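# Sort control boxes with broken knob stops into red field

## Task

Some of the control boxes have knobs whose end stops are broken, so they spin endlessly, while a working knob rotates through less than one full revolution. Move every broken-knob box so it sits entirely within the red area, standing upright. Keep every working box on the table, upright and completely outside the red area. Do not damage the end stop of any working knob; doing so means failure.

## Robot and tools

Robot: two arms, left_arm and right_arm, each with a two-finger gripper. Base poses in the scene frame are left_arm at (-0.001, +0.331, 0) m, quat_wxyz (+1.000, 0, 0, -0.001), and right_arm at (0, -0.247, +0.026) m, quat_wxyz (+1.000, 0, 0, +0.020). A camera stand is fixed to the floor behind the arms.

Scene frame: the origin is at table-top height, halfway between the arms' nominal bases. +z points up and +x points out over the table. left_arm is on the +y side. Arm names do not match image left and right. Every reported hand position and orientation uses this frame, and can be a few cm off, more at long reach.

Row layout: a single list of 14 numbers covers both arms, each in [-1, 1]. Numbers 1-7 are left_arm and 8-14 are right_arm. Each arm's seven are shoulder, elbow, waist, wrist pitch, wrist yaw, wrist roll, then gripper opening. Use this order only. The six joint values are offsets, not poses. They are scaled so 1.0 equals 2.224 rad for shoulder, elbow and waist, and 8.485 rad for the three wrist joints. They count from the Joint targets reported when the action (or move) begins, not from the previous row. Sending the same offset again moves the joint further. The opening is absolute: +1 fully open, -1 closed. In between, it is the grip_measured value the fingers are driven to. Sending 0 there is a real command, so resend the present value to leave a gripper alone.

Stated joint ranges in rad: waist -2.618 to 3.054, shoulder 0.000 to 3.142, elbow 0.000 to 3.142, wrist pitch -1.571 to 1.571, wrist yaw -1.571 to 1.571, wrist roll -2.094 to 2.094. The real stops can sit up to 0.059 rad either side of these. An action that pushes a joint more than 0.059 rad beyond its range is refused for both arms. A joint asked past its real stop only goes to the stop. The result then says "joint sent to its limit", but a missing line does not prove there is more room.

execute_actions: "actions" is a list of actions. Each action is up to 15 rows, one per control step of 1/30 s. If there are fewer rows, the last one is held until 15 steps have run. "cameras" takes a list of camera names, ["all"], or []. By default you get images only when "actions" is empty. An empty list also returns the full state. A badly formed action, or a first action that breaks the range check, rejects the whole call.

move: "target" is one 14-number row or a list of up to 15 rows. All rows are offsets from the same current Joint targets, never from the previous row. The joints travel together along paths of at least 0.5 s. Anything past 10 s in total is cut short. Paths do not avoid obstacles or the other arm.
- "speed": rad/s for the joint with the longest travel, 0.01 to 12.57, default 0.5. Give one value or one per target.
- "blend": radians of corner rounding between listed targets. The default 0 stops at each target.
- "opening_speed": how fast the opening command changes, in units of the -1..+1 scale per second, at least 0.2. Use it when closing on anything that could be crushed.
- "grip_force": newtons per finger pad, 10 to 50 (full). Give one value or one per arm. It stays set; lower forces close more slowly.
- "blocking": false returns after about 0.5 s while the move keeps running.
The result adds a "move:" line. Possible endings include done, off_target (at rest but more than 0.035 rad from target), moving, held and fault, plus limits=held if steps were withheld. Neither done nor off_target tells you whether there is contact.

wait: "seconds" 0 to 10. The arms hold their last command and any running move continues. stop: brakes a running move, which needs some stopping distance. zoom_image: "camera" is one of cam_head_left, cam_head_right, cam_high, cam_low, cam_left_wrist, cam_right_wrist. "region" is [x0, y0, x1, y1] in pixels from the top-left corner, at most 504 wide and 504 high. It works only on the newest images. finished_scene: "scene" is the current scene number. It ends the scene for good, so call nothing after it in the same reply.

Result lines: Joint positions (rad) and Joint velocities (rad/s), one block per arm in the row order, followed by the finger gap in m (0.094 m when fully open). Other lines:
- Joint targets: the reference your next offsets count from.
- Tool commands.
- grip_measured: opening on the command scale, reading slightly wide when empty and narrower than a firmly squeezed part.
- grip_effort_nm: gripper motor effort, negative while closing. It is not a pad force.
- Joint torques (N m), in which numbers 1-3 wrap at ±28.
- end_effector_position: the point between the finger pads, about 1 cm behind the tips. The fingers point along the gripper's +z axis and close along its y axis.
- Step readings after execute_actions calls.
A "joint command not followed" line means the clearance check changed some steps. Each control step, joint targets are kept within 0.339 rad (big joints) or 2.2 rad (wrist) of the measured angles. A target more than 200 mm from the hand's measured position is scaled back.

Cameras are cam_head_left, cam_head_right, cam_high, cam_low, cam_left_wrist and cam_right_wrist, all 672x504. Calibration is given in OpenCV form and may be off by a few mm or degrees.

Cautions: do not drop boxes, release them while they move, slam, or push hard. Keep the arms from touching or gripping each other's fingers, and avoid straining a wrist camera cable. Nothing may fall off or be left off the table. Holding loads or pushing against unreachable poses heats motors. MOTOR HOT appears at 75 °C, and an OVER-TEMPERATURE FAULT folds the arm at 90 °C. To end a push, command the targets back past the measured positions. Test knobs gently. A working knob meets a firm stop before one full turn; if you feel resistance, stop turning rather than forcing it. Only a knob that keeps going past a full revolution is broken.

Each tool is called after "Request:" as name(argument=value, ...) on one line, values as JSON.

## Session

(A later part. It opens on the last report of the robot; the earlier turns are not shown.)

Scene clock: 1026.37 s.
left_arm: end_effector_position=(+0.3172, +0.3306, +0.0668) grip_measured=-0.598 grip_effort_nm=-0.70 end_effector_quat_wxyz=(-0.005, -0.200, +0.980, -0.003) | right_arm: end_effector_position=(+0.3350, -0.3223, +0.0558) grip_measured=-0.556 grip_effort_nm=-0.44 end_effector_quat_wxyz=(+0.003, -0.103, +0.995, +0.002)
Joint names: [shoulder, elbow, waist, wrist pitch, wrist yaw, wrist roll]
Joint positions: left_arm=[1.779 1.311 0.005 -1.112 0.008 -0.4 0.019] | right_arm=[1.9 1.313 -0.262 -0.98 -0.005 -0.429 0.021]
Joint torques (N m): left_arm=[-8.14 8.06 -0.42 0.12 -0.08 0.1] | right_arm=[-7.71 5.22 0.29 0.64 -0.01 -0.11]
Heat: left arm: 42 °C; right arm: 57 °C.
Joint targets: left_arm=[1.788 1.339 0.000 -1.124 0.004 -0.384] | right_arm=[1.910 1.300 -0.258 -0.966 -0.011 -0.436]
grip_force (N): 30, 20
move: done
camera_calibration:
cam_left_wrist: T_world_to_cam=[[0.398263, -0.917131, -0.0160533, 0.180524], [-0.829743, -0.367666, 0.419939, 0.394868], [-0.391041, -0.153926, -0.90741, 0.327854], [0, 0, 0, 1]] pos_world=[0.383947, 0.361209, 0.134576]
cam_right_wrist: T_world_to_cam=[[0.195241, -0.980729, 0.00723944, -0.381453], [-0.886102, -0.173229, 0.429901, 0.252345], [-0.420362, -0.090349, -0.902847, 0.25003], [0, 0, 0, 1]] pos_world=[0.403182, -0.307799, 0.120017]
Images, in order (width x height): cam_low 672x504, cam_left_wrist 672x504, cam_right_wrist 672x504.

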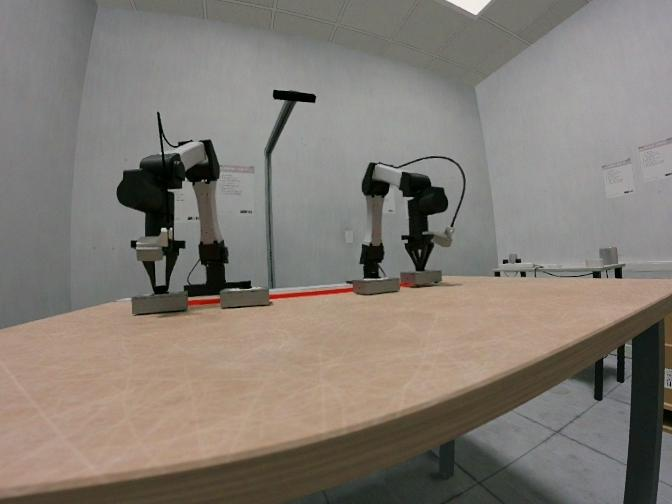

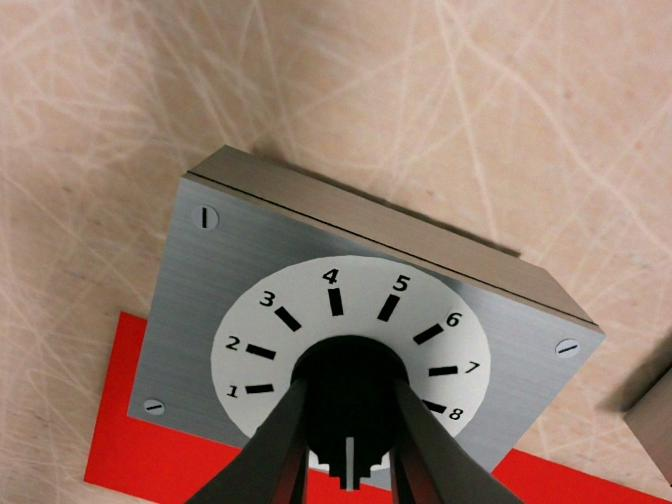

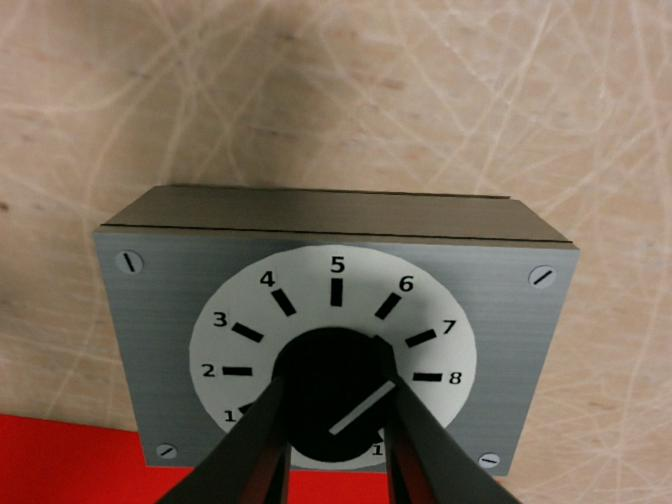

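Request:
move(target=[[-0.0481, -0.0553, 0, 0.0046, 0, 0, -0.75, 0, 0, 0, 0, 0, 0.0589, -0.7], [-0.1156, -0.1268, 0, 0.0058, 0, 0, -0.75, 0, 0, 0, 0, 0, 0.1179, -0.7], [-0.1893, -0.1924, 0, 0.0015, 0, 0, -0.75, 0, 0, 0, 0, 0, 0.1768, -0.7]], speed=0.6, blend=[0.05, 0.05, 0], cameras=["cam_left_wrist", "cam_right_wrist", "cam_low", "cam_high"])

Request:
zoom_image(camera="cam_low", region=[370, 210, 470, 300])

Scene clock: 1052.10 s.
left_arm: end_effector_position=(+0.2155, +0.3303, +0.0668) grip_measured=-0.598 grip_effort_nm=-0.70 end_effector_quat_wxyz=(-0.003, -0.200, +0.980, -0.003) | right_arm: end_effector_position=(+0.3346, -0.3205, +0.0558) grip_measured=-0.559 grip_effort_nm=-0.47 end_effector_quat_wxyz=(-0.003, +0.597, +0.802, +0.007)
Joint names: [shoulder, elbow, waist, wrist pitch, wrist yaw, wrist roll]
Joint positions: left_arm=[1.388 0.915 0.005 -1.102 0.008 -0.4 0.019] | right_arm=[1.9 1.313 -0.262 -0.983 -0.014 1.056 0.021]
Joint torques (N m): left_arm=[-6.89 5.57 -0.4 0.17 -0.08 0.1] | right_arm=[-7.79 5.23 0.28 0.64 0.16 0.06]
Heat: left arm: 43 °C; right arm: 53 °C.
Joint targets: left_arm=[1.367 0.911 0.000 -1.111 0.004 -0.385] | right_arm=[1.910 1.300 -0.258 -0.966 -0.012 1.064]
grip_force (N): 30, 20
move: done
camera_calibration:
cam_left_wrist: T_world_to_cam=[[0.398312, -0.91714, -0.0142003, 0.220582], [-0.831686, -0.367642, 0.416099, 0.311126], [-0.386841, -0.153927, -0.909209, 0.287291], [0, 0, 0, 1]] pos_world=[0.282034, 0.360909, 0.134881]
cam_right_wrist: T_world_to_cam=[[-0.960314, -0.278908, 0.00268504, 0.2322], [-0.248507, 0.859931, 0.445829, 0.369236], [-0.126654, 0.427469, -0.895114, 0.317357], [0, 0, 0, 1]] pos_world=[0.354937, -0.388415, 0.118831]
Images, in order (width x height): cam_high 672x504, cam_low 672x504, cam_left_wrist 672x504, cam_right_wrist 672x504.

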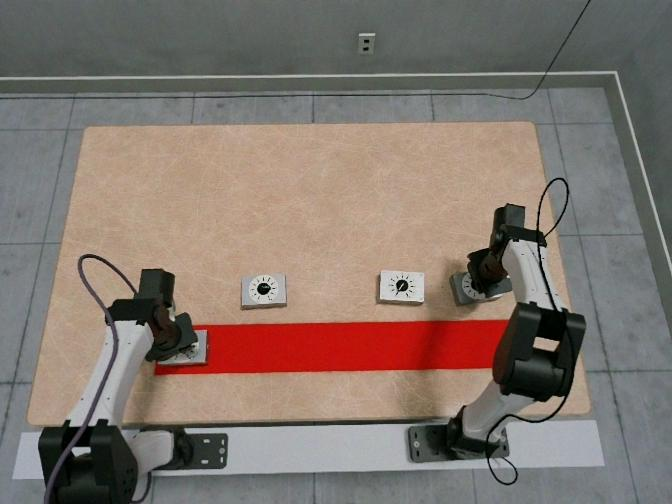

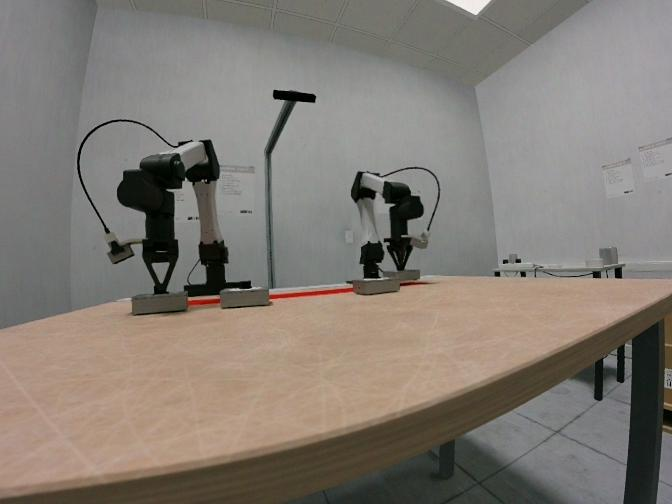

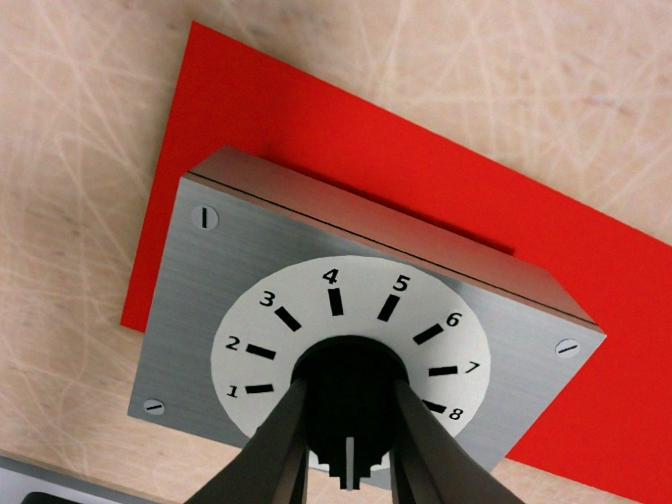

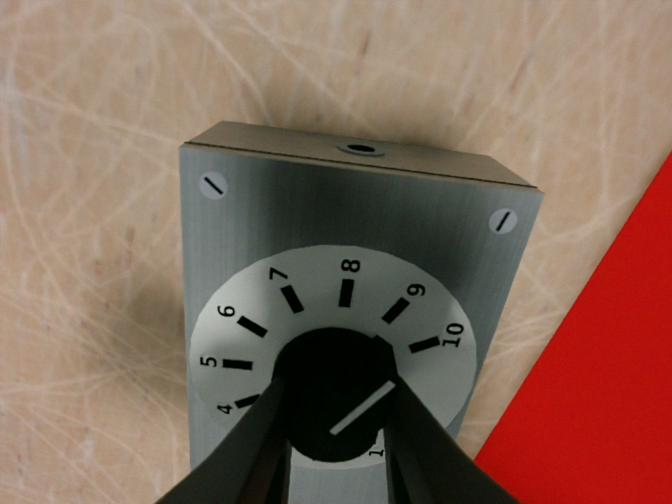

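Scaled by 5.040 from the camera's 672x504 image, which has a finer 960x720 frame.

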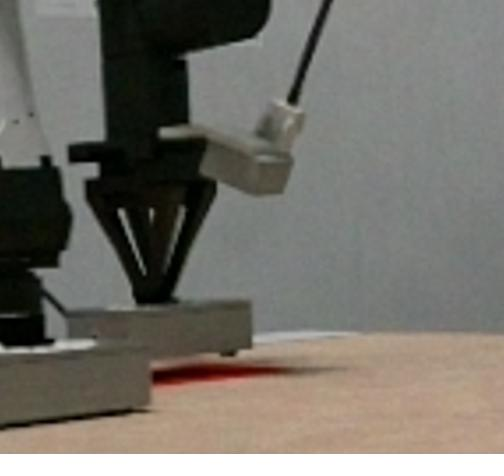

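Request:
zoom_image(camera="cam_high", region=[130, 300, 290, 400])

Request:
zoom_image(camera="cam_high", region=[360, 220, 560, 400])

Scaled by 3.150 from the camera's 672x504 image, which has a finer 960x720 frame.

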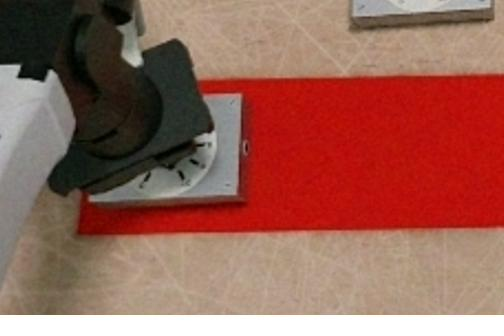

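Scaled by 2.520 from the camera's 672x504 image, which has a finer 960x720 frame.

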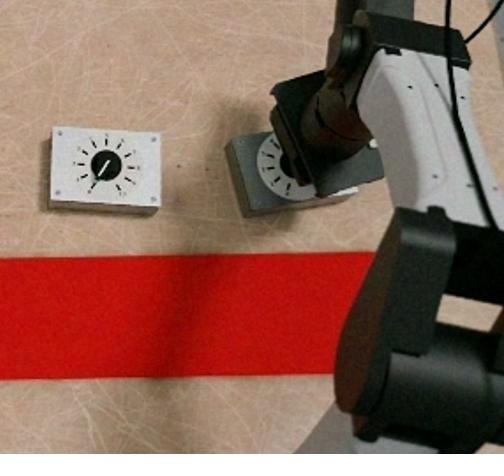

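Request:
move(target=[0.0027, -0.0103, 0, 0.0054, 0, 0, -0.75, 0, 0, 0, 0, 0, 0.0825, -0.7], speed=0.5, cameras=["cam_left_wrist", "cam_right_wrist", "cam_low"])

Request:
zoom_image(camera="cam_low", region=[370, 210, 470, 300])

Scene clock: 1082.00 s.
left_arm: end_effector_position=(+0.2155, +0.3303, +0.0613) grip_measured=-0.598 grip_effort_nm=-0.70 end_effector_quat_wxyz=(-0.001, -0.200, +0.980, -0.004) | right_arm: end_effector_position=(+0.3349, -0.3198, +0.0558) grip_measured=-0.559 grip_effort_nm=-0.47 end_effector_quat_wxyz=(-0.006, +0.836, +0.549, +0.007)
Joint names: [shoulder, elbow, waist, wrist pitch, wrist yaw, wrist roll]
Joint positions: left_arm=[1.388 0.892 0.005 -1.074 0.008 -0.4 0.019] | right_arm=[1.9 1.313 -0.262 -0.983 -0.018 1.756 0.021]
Joint torques (N m): left_arm=[-6.35 5.5 -0.4 0.37 -0.08 0.1] | right_arm=[-7.66 5.24 0.28 0.56 0.21 0.06]
Heat: left arm: 41 °C; right arm: 51 °C.
Joint targets: left_arm=[1.373 0.888 0.000 -1.065 0.004 -0.385] | right_arm=[1.910 1.300 -0.258 -0.966 -0.012 1.765]
grip_force (N): 30, 20
move: done
camera_calibration:
cam_left_wrist: T_world_to_cam=[[0.398378, -0.917141, -0.0120965, 0.220384], [-0.833881, -0.367643, 0.41168, 0.314092], [-0.382016, -0.153918, -0.911248, 0.2814], [0, 0, 0, 1]] pos_world=[0.281619, 0.360909, 0.129786]
cam_right_wrist: T_world_to_cam=[[-0.914335, 0.404758, 0.0127376, 0.435339], [0.366616, 0.813994, 0.450562, 0.147785], [0.172, 0.416634, -0.892654, 0.21347], [0, 0, 0, 1]] pos_world=[0.307149, -0.385442, 0.118424]
Images, in order (width x height): cam_low 672x504, cam_left_wrist 672x504, cam_right_wrist 672x504.

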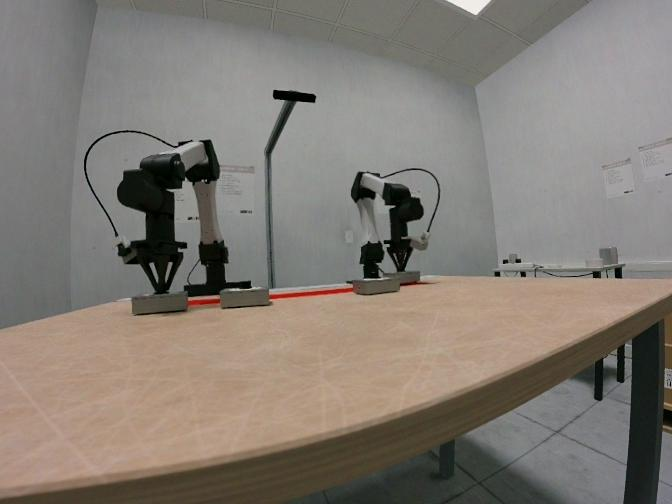

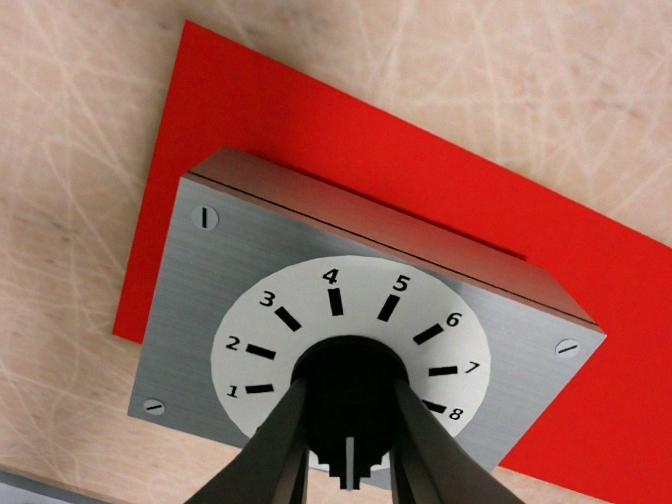

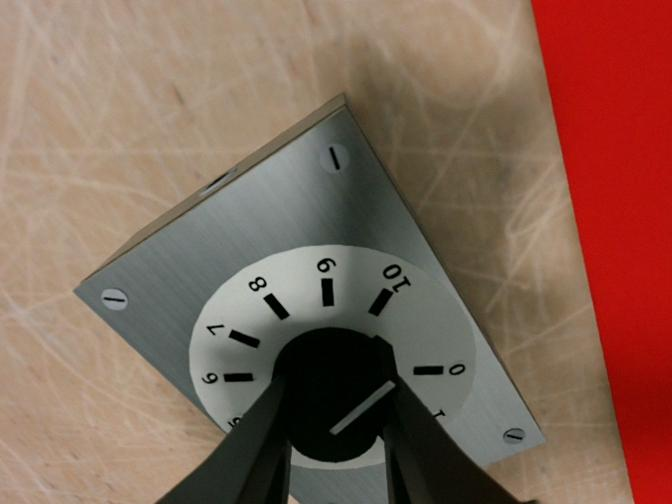

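Scaled by 5.040 from the camera's 672x504 image, which has a finer 960x720 frame.

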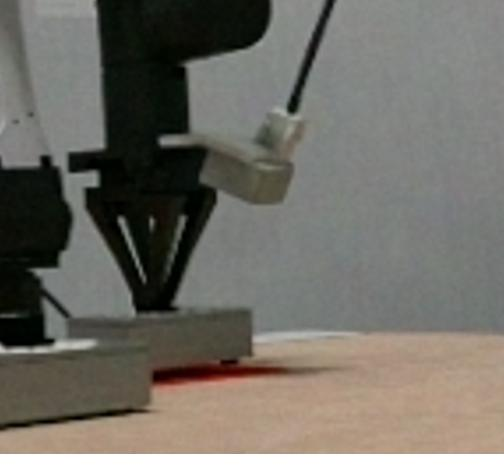

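Request:
move(target=[0.0027, -0.0047, 0, 0.0016, 0, 0, -0.75, 0, 0, 0, 0, 0, 0.0330, -0.7], speed=0.5, cameras=["cam_left_wrist", "cam_right_wrist", "cam_low"])

Request:
zoom_image(camera="cam_low", region=[370, 210, 470, 300])

Scene clock: 1104.70 s.
left_arm: end_effector_position=(+0.2154, +0.3303, +0.0587) grip_measured=-0.598 grip_effort_nm=-0.70 end_effector_quat_wxyz=(+0.001, -0.200, +0.980, -0.004) | right_arm: end_effector_position=(+0.3352, -0.3197, +0.0559) grip_measured=-0.559 grip_effort_nm=-0.47 end_effector_quat_wxyz=(-0.007, +0.904, +0.427, +0.007)
Joint names: [shoulder, elbow, waist, wrist pitch, wrist yaw, wrist roll]
Joint positions: left_arm=[1.388 0.882 0.005 -1.061 0.008 -0.4 0.019] | right_arm=[1.9 1.313 -0.262 -0.982 -0.019 2.036 0.021]
Joint torques (N m): left_arm=[-5.81 5.48 -0.4 0.38 -0.07 0.1] | right_arm=[-7.73 5.22 0.23 0.54 0.2 0.03]
Heat: left arm: 40 °C; right arm: 51 °C.
Joint targets: left_arm=[1.379 0.877 0.000 -1.052 0.004 -0.385] | right_arm=[1.910 1.300 -0.258 -0.966 -0.012 2.045]
grip_force (N): 30, 20
move: done
camera_calibration:
cam_left_wrist: T_world_to_cam=[[0.398418, -0.917138, -0.0110084, 0.220285], [-0.834996, -0.367649, 0.409409, 0.315552], [-0.379532, -0.153924, -0.912284, 0.278481], [0, 0, 0, 1]] pos_world=[0.281411, 0.360909, 0.127289]
cam_right_wrist: T_world_to_cam=[[-0.767065, 0.641348, 0.0168398, 0.461605], [0.578496, 0.680067, 0.45039, 0.0337453], [0.277405, 0.355221, -0.892673, 0.158391], [0, 0, 0, 1]] pos_world=[0.290621, -0.375262, 0.118419]
Images, in order (width x height): cam_low 672x504, cam_left_wrist 672x504, cam_right_wrist 672x504.

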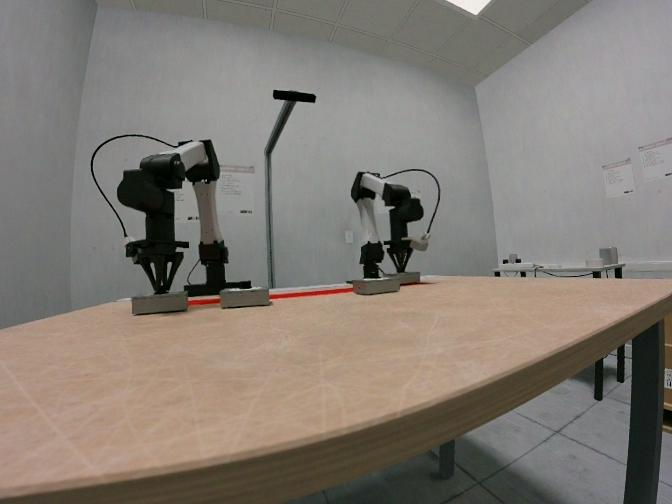

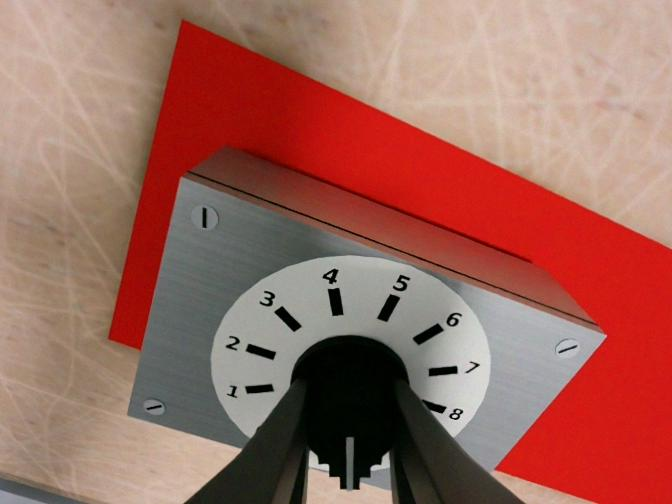

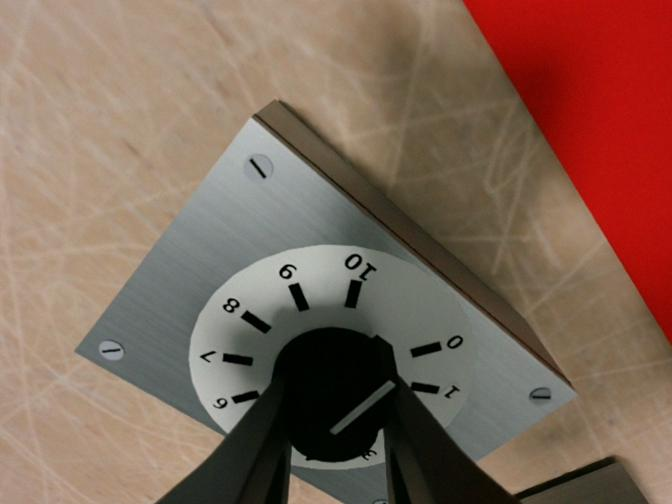

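Scaled by 5.040 from the camera's 672x504 image, which has a finer 960x720 frame.

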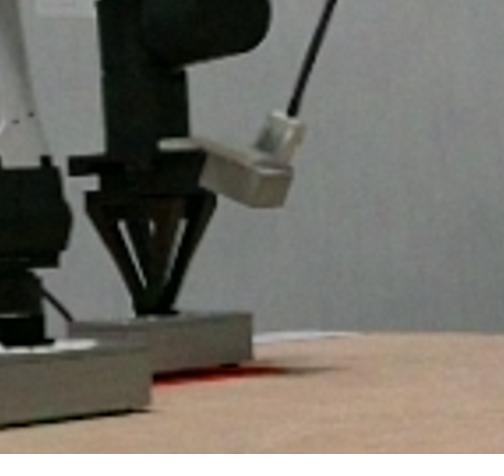

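Request:
move(target=[0.0010, -0.0050, 0, 0.0016, 0, 0, -0.75, 0, 0, 0, 0, 0, 0, -0.7], speed=0.5, cameras=["cam_left_wrist", "cam_low"])

Request:
zoom_image(camera="cam_low", region=[370, 210, 470, 300])

Scene clock: 1116.73 s.
left_arm: end_effector_position=(+0.2144, +0.3303, +0.0560) grip_measured=-0.598 grip_effort_nm=-0.70 end_effector_quat_wxyz=(+0.000, -0.200, +0.980, -0.004) | right_arm: end_effector_position=(+0.3352, -0.3197, +0.0559) grip_measured=-0.559 grip_effort_nm=-0.47 end_effector_quat_wxyz=(-0.007, +0.904, +0.427, +0.007)
Joint names: [shoulder, elbow, waist, wrist pitch, wrist yaw, wrist roll]
Joint positions: left_arm=[1.388 0.871 0.005 -1.051 0.008 -0.399 0.019] | right_arm=[1.9 1.313 -0.262 -0.982 -0.019 2.036 0.021]
Joint torques (N m): left_arm=[-5.61 5.49 -0.42 0.41 -0.08 0.1] | right_arm=[-7.75 5.12 0.21 0.55 0.23 0.07]
Heat: left arm: 41 °C; right arm: 51 °C.
Joint targets: left_arm=[1.381 0.866 0.000 -1.038 0.004 -0.384] | right_arm=[1.910 1.300 -0.258 -0.966 -0.012 2.044]
grip_force (N): 30, 20
move: done
camera_calibration:
cam_left_wrist: T_world_to_cam=[[0.398074, -0.917281, -0.0115272, 0.220825], [-0.834663, -0.367377, 0.410331, 0.315602], [-0.380623, -0.153721, -0.911864, 0.275856], [0, 0, 0, 1]] pos_world=[0.280514, 0.360908, 0.124588]
Images, in order (width x height): cam_low 672x504, cam_left_wrist 672x504.

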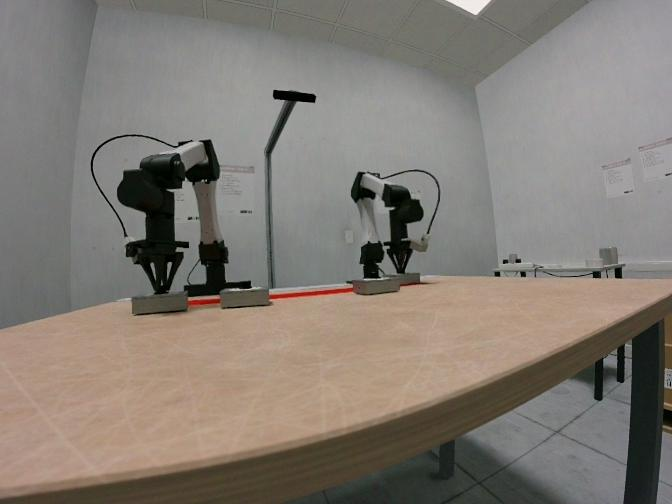

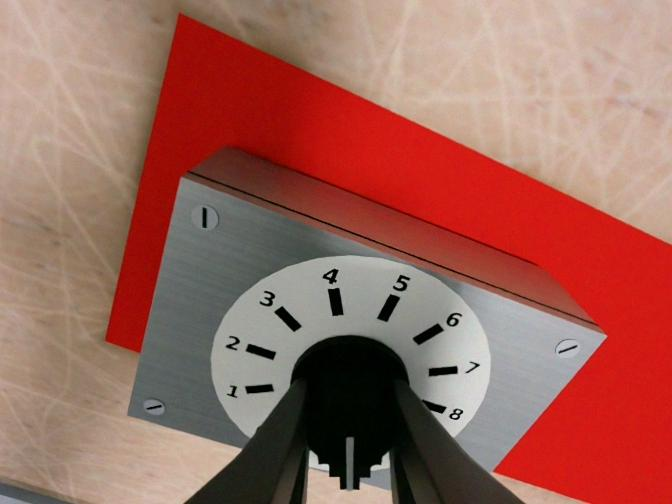

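Scaled by 5.040 from the camera's 672x504 image, which has a finer 960x720 frame.

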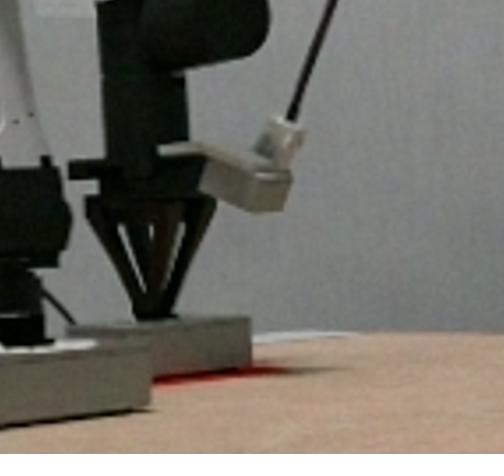

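Request:
move(target=[0.0010, -0.0045, 0, 0.0014, 0, 0, -0.75, 0, 0, 0, 0, 0, 0, -0.7], speed=0.5, cameras=["cam_left_wrist", "cam_low"])

Request:
zoom_image(camera="cam_low", region=[370, 210, 470, 300])

Scene clock: 1124.97 s.
left_arm: end_effector_position=(+0.2142, +0.3303, +0.0555) grip_measured=-0.598 grip_effort_nm=-0.70 end_effector_quat_wxyz=(+0.000, -0.200, +0.980, -0.004) | right_arm: end_effector_position=(+0.3352, -0.3197, +0.0559) grip_measured=-0.559 grip_effort_nm=-0.47 end_effector_quat_wxyz=(-0.007, +0.904, +0.427, +0.007)
Joint names: [shoulder, elbow, waist, wrist pitch, wrist yaw, wrist roll]
Joint positions: left_arm=[1.388 0.869 0.005 -1.05 0.008 -0.399 0.019] | right_arm=[1.9 1.313 -0.262 -0.982 -0.019 2.036 0.021]
Joint torques (N m): left_arm=[-5.42 4.88 -0.42 0.52 -0.08 0.1] | right_arm=[-7.76 5.16 0.18 0.52 0.17 0.07]
Heat: left arm: 41 °C; right arm: 50 °C.
Joint targets: left_arm=[1.383 0.856 0.000 -1.027 0.004 -0.385] | right_arm=[1.910 1.300 -0.258 -0.966 -0.012 2.044]
grip_force (N): 30, 20
move: done
camera_calibration:
cam_left_wrist: T_world_to_cam=[[0.398043, -0.917292, -0.0116892, 0.220932], [-0.834491, -0.367346, 0.41071, 0.315535], [-0.381035, -0.153725, -0.911691, 0.27542], [0, 0, 0, 1]] pos_world=[0.280316, 0.360909, 0.124087]
Images, in order (width x height): cam_low 672x504, cam_left_wrist 672x504.

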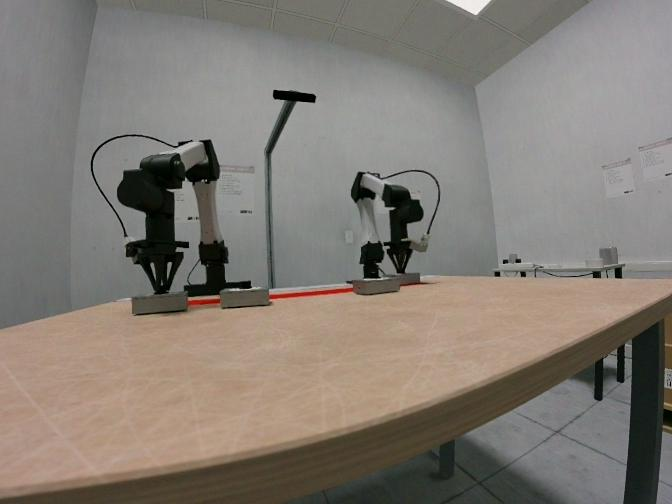

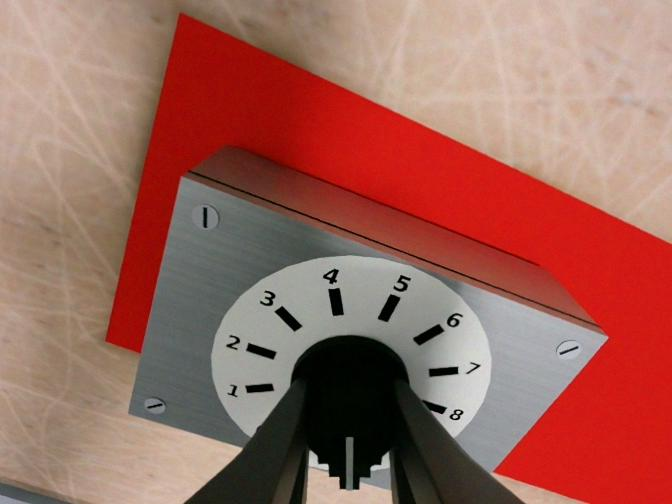

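Scaled by 5.040 from the camera's 672x504 image, which has a finer 960x720 frame.

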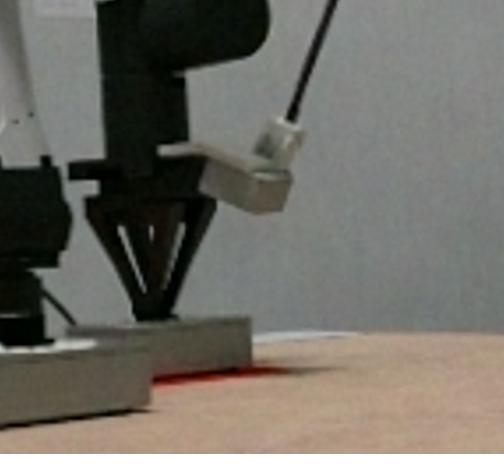

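Request:
move(target=[[0, 0, 0, 0, 0, 0, 0.1, 0, 0, 0, 0, 0, 0, -0.75], [-0.0184, 0.0791, 0, -0.0237, 0, 0, 0.1, -0.0198, 0.0272, 0, -0.0081, 0, 0, -0.75], [0.1309, 0.2403, -0.1012, -0.0289, 0, -0.0952, 0.1, -0.1214, -0.1113, -0.0252, 0.0009, 0, 0, -0.75], [0.2801, 0.4015, -0.2023, -0.0341, -0.0005, -0.1903, 0.1, -0.2273, -0.2142, -0.0607, -0.0022, 0, 0, -0.75]], speed=0.5, blend=[0, 0.02, 0.08, 0], grip_force=[30, 30], cameras=["all"])

Scene clock: 1189.27 s.
left_arm: end_effector_position=(+0.3419, +0.1645, +0.1006) grip_measured=+0.098 grip_effort_nm=0.06 end_effector_quat_wxyz=(+0.003, +0.693, -0.721, +0.004) | right_arm: end_effector_position=(+0.2069, -0.3187, +0.0658) grip_measured=-0.571 grip_effort_nm=-0.66 end_effector_quat_wxyz=(-0.006, +0.929, +0.370, +0.007)
Joint names: [shoulder, elbow, waist, wrist pitch, wrist yaw, wrist roll]
Joint positions: left_arm=[1.991 1.727 -0.447 -1.302 0.008 -1.981 0.052] | right_arm=[1.425 0.833 -0.387 -0.975 -0.019 2.037 0.02]
Joint torques (N m): left_arm=[-9.62 7.71 -0.32 0.05 -0.14 -0.23] | right_arm=[-6.13 5.57 -0.76 0.26 0.2 0.05]
Heat: left arm: 39 °C; right arm: 50 °C.
Joint targets: left_arm=[2.006 1.749 -0.450 -1.316 -0.001 -1.999] | right_arm=[1.404 0.824 -0.393 -0.984 -0.012 2.045]
grip_force (N): 30, 30
move: done
camera_calibration:
cam_left_wrist: T_world_to_cam=[[0.999345, -0.0311481, -0.0184301, -0.332043], [-0.0206211, -0.908525, 0.41732, 0.152735], [-0.029743, -0.416667, -0.908572, 0.262541], [0, 0, 0, 1]] pos_world=[0.342784, 0.237813, 0.168679]
cam_right_wrist: T_world_to_cam=[[-0.680446, 0.732609, 0.0166191, 0.373614], [0.659201, 0.602044, 0.450551, 0.0611687], [0.320073, 0.317531, -0.892596, 0.181592], [0, 0, 0, 1]] pos_world=[0.155779, -0.368201, 0.12832]

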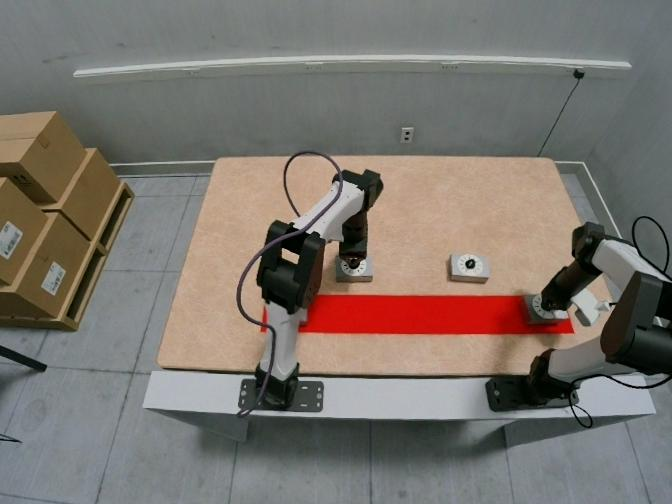

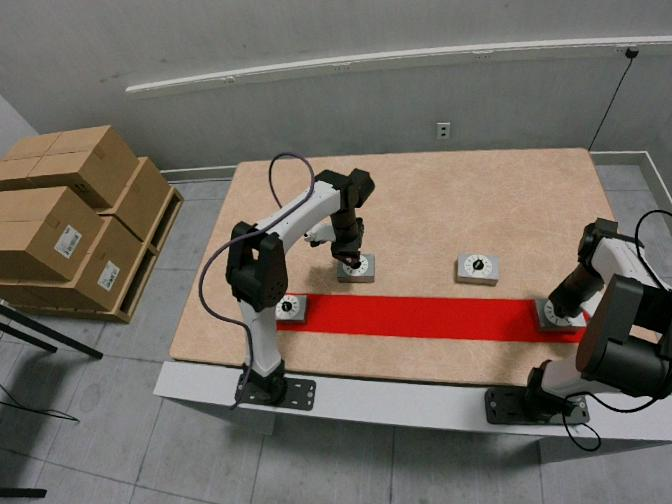

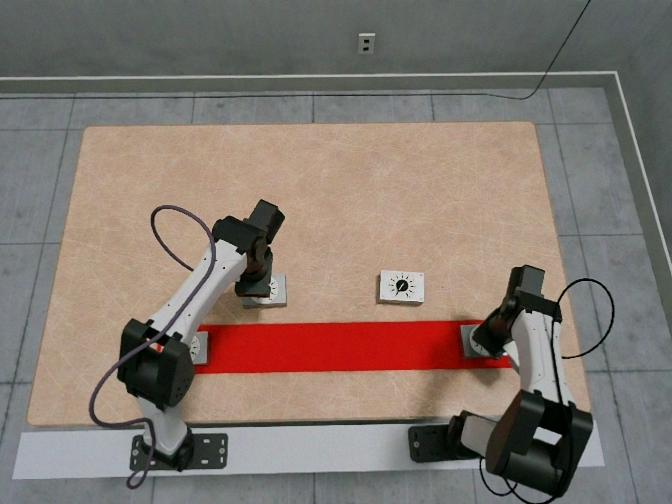

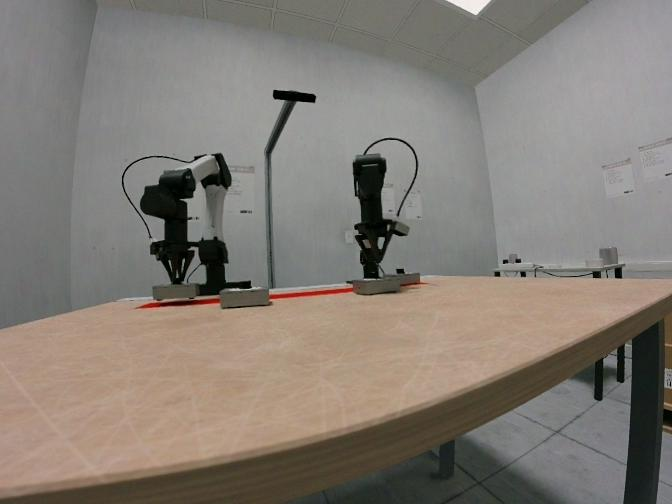

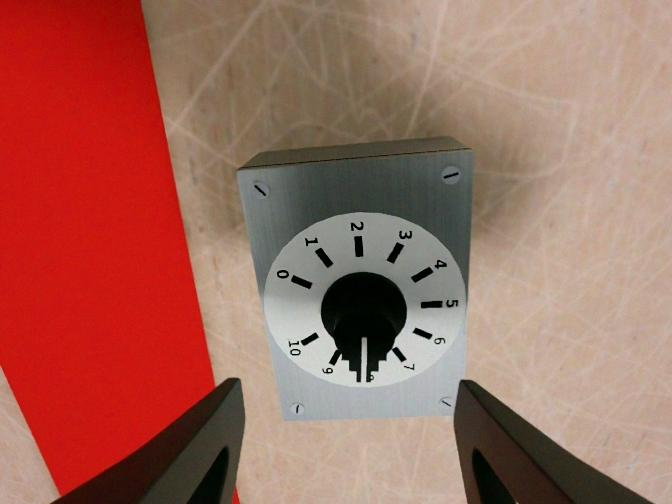

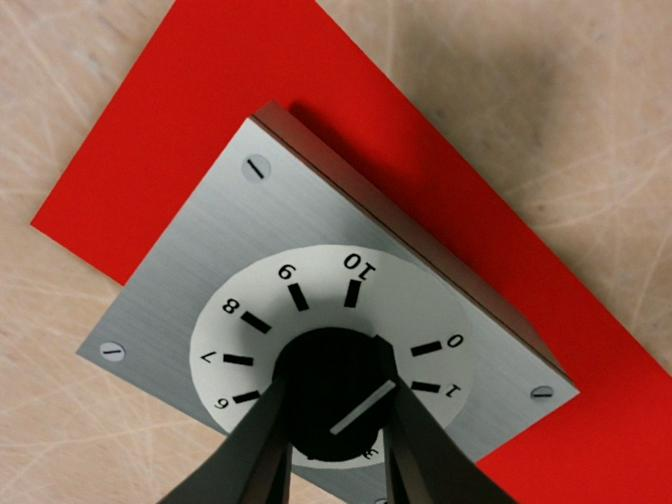

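Request:
move(target=[[0.0180, -0.0577, -0.0010, 0.0189, 0, 0, 0.1, 0, -0.0171, 0, 0.0071, 0, 0, -0.75], [0.0180, -0.0577, -0.0010, 0.0189, 0, 0, -0.7, 0, -0.0171, 0, 0.0071, 0, 0, -0.75]], speed=0.3, grip_force=[20, 30], cameras=["cam_left_wrist", "cam_right_wrist", "cam_low"])

Request:
zoom_image(camera="cam_low", region=[130, 230, 220, 320])

Scene clock: 1230.07 s.
left_arm: end_effector_position=(+0.3472, +0.1616, +0.0601) grip_measured=-0.589 grip_effort_nm=-0.49 end_effector_quat_wxyz=(+0.003, +0.693, -0.721, +0.002) | right_arm: end_effector_position=(+0.2035, -0.3174, +0.0568) grip_measured=-0.571 grip_effort_nm=-0.65 end_effector_quat_wxyz=(-0.006, +0.929, +0.370, +0.007)
Joint names: [shoulder, elbow, waist, wrist pitch, wrist yaw, wrist roll]
Joint positions: left_arm=[2.034 1.628 -0.448 -1.164 0.008 -1.982 0.019] | right_arm=[1.425 0.794 -0.387 -0.938 -0.019 2.037 0.02]
Joint torques (N m): left_arm=[-10.17 5.33 -0.42 0.28 -0.14 -0.22] | right_arm=[-6.04 5.56 -0.79 0.52 0.23 0.04]
Heat: left arm: 43 °C; right arm: 46 °C.
Joint targets: left_arm=[2.047 1.621 -0.452 -1.155 -0.001 -1.999] | right_arm=[1.404 0.786 -0.393 -0.924 -0.012 2.045]
grip_force (N): 20, 30
move: done
camera_calibration:
cam_left_wrist: T_world_to_cam=[[0.999278, -0.0312381, -0.0216098, -0.337934], [-0.0194217, -0.909119, 0.416084, 0.166859], [-0.0326435, -0.415364, -0.909069, 0.225516], [0, 0, 0, 1]] pos_world=[0.348293, 0.234809, 0.12828]
cam_right_wrist: T_world_to_cam=[[-0.680487, 0.732565, 0.0168978, 0.370527], [0.659308, 0.602049, 0.450388, 0.0667023], [0.319765, 0.317624, -0.892673, 0.174445], [0, 0, 0, 1]] pos_world=[0.15238, -0.367001, 0.119419]
Images, in order (width x height): cam_low 672x504, cam_left_wrist 672x504, cam_right_wrist 672x504.

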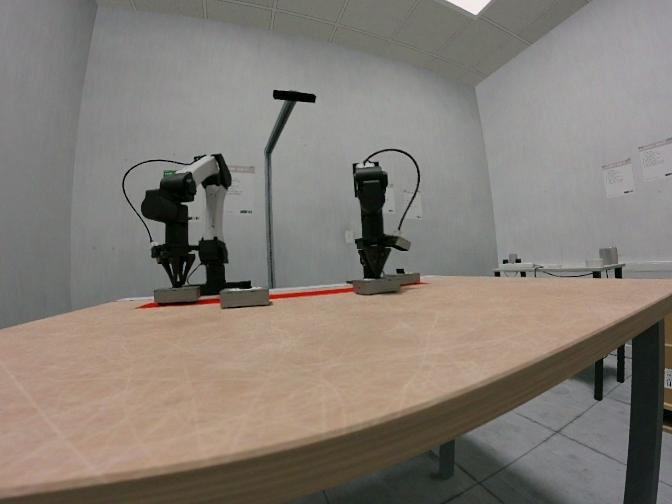

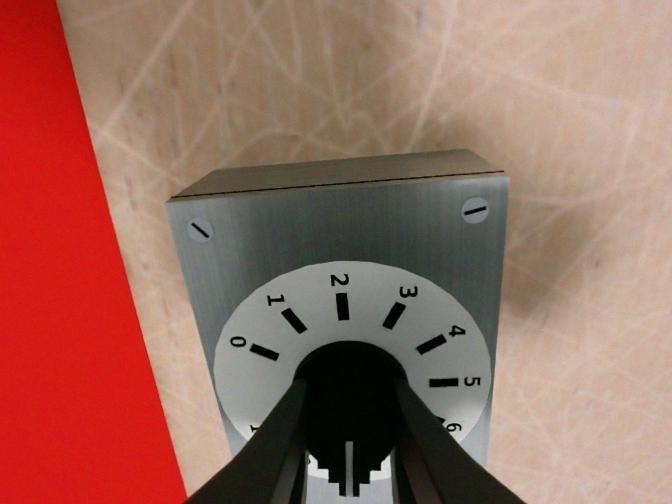

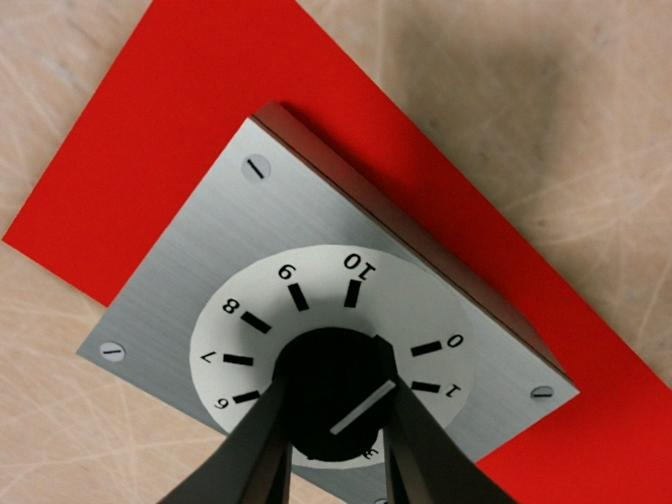

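Scaled by 5.600 from the camera's 672x504 image, which has a finer 960x720 frame.

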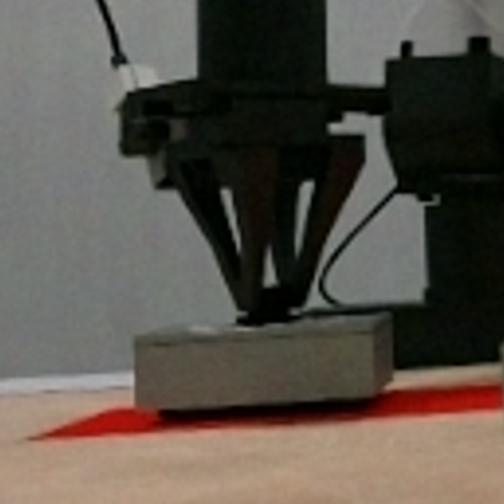

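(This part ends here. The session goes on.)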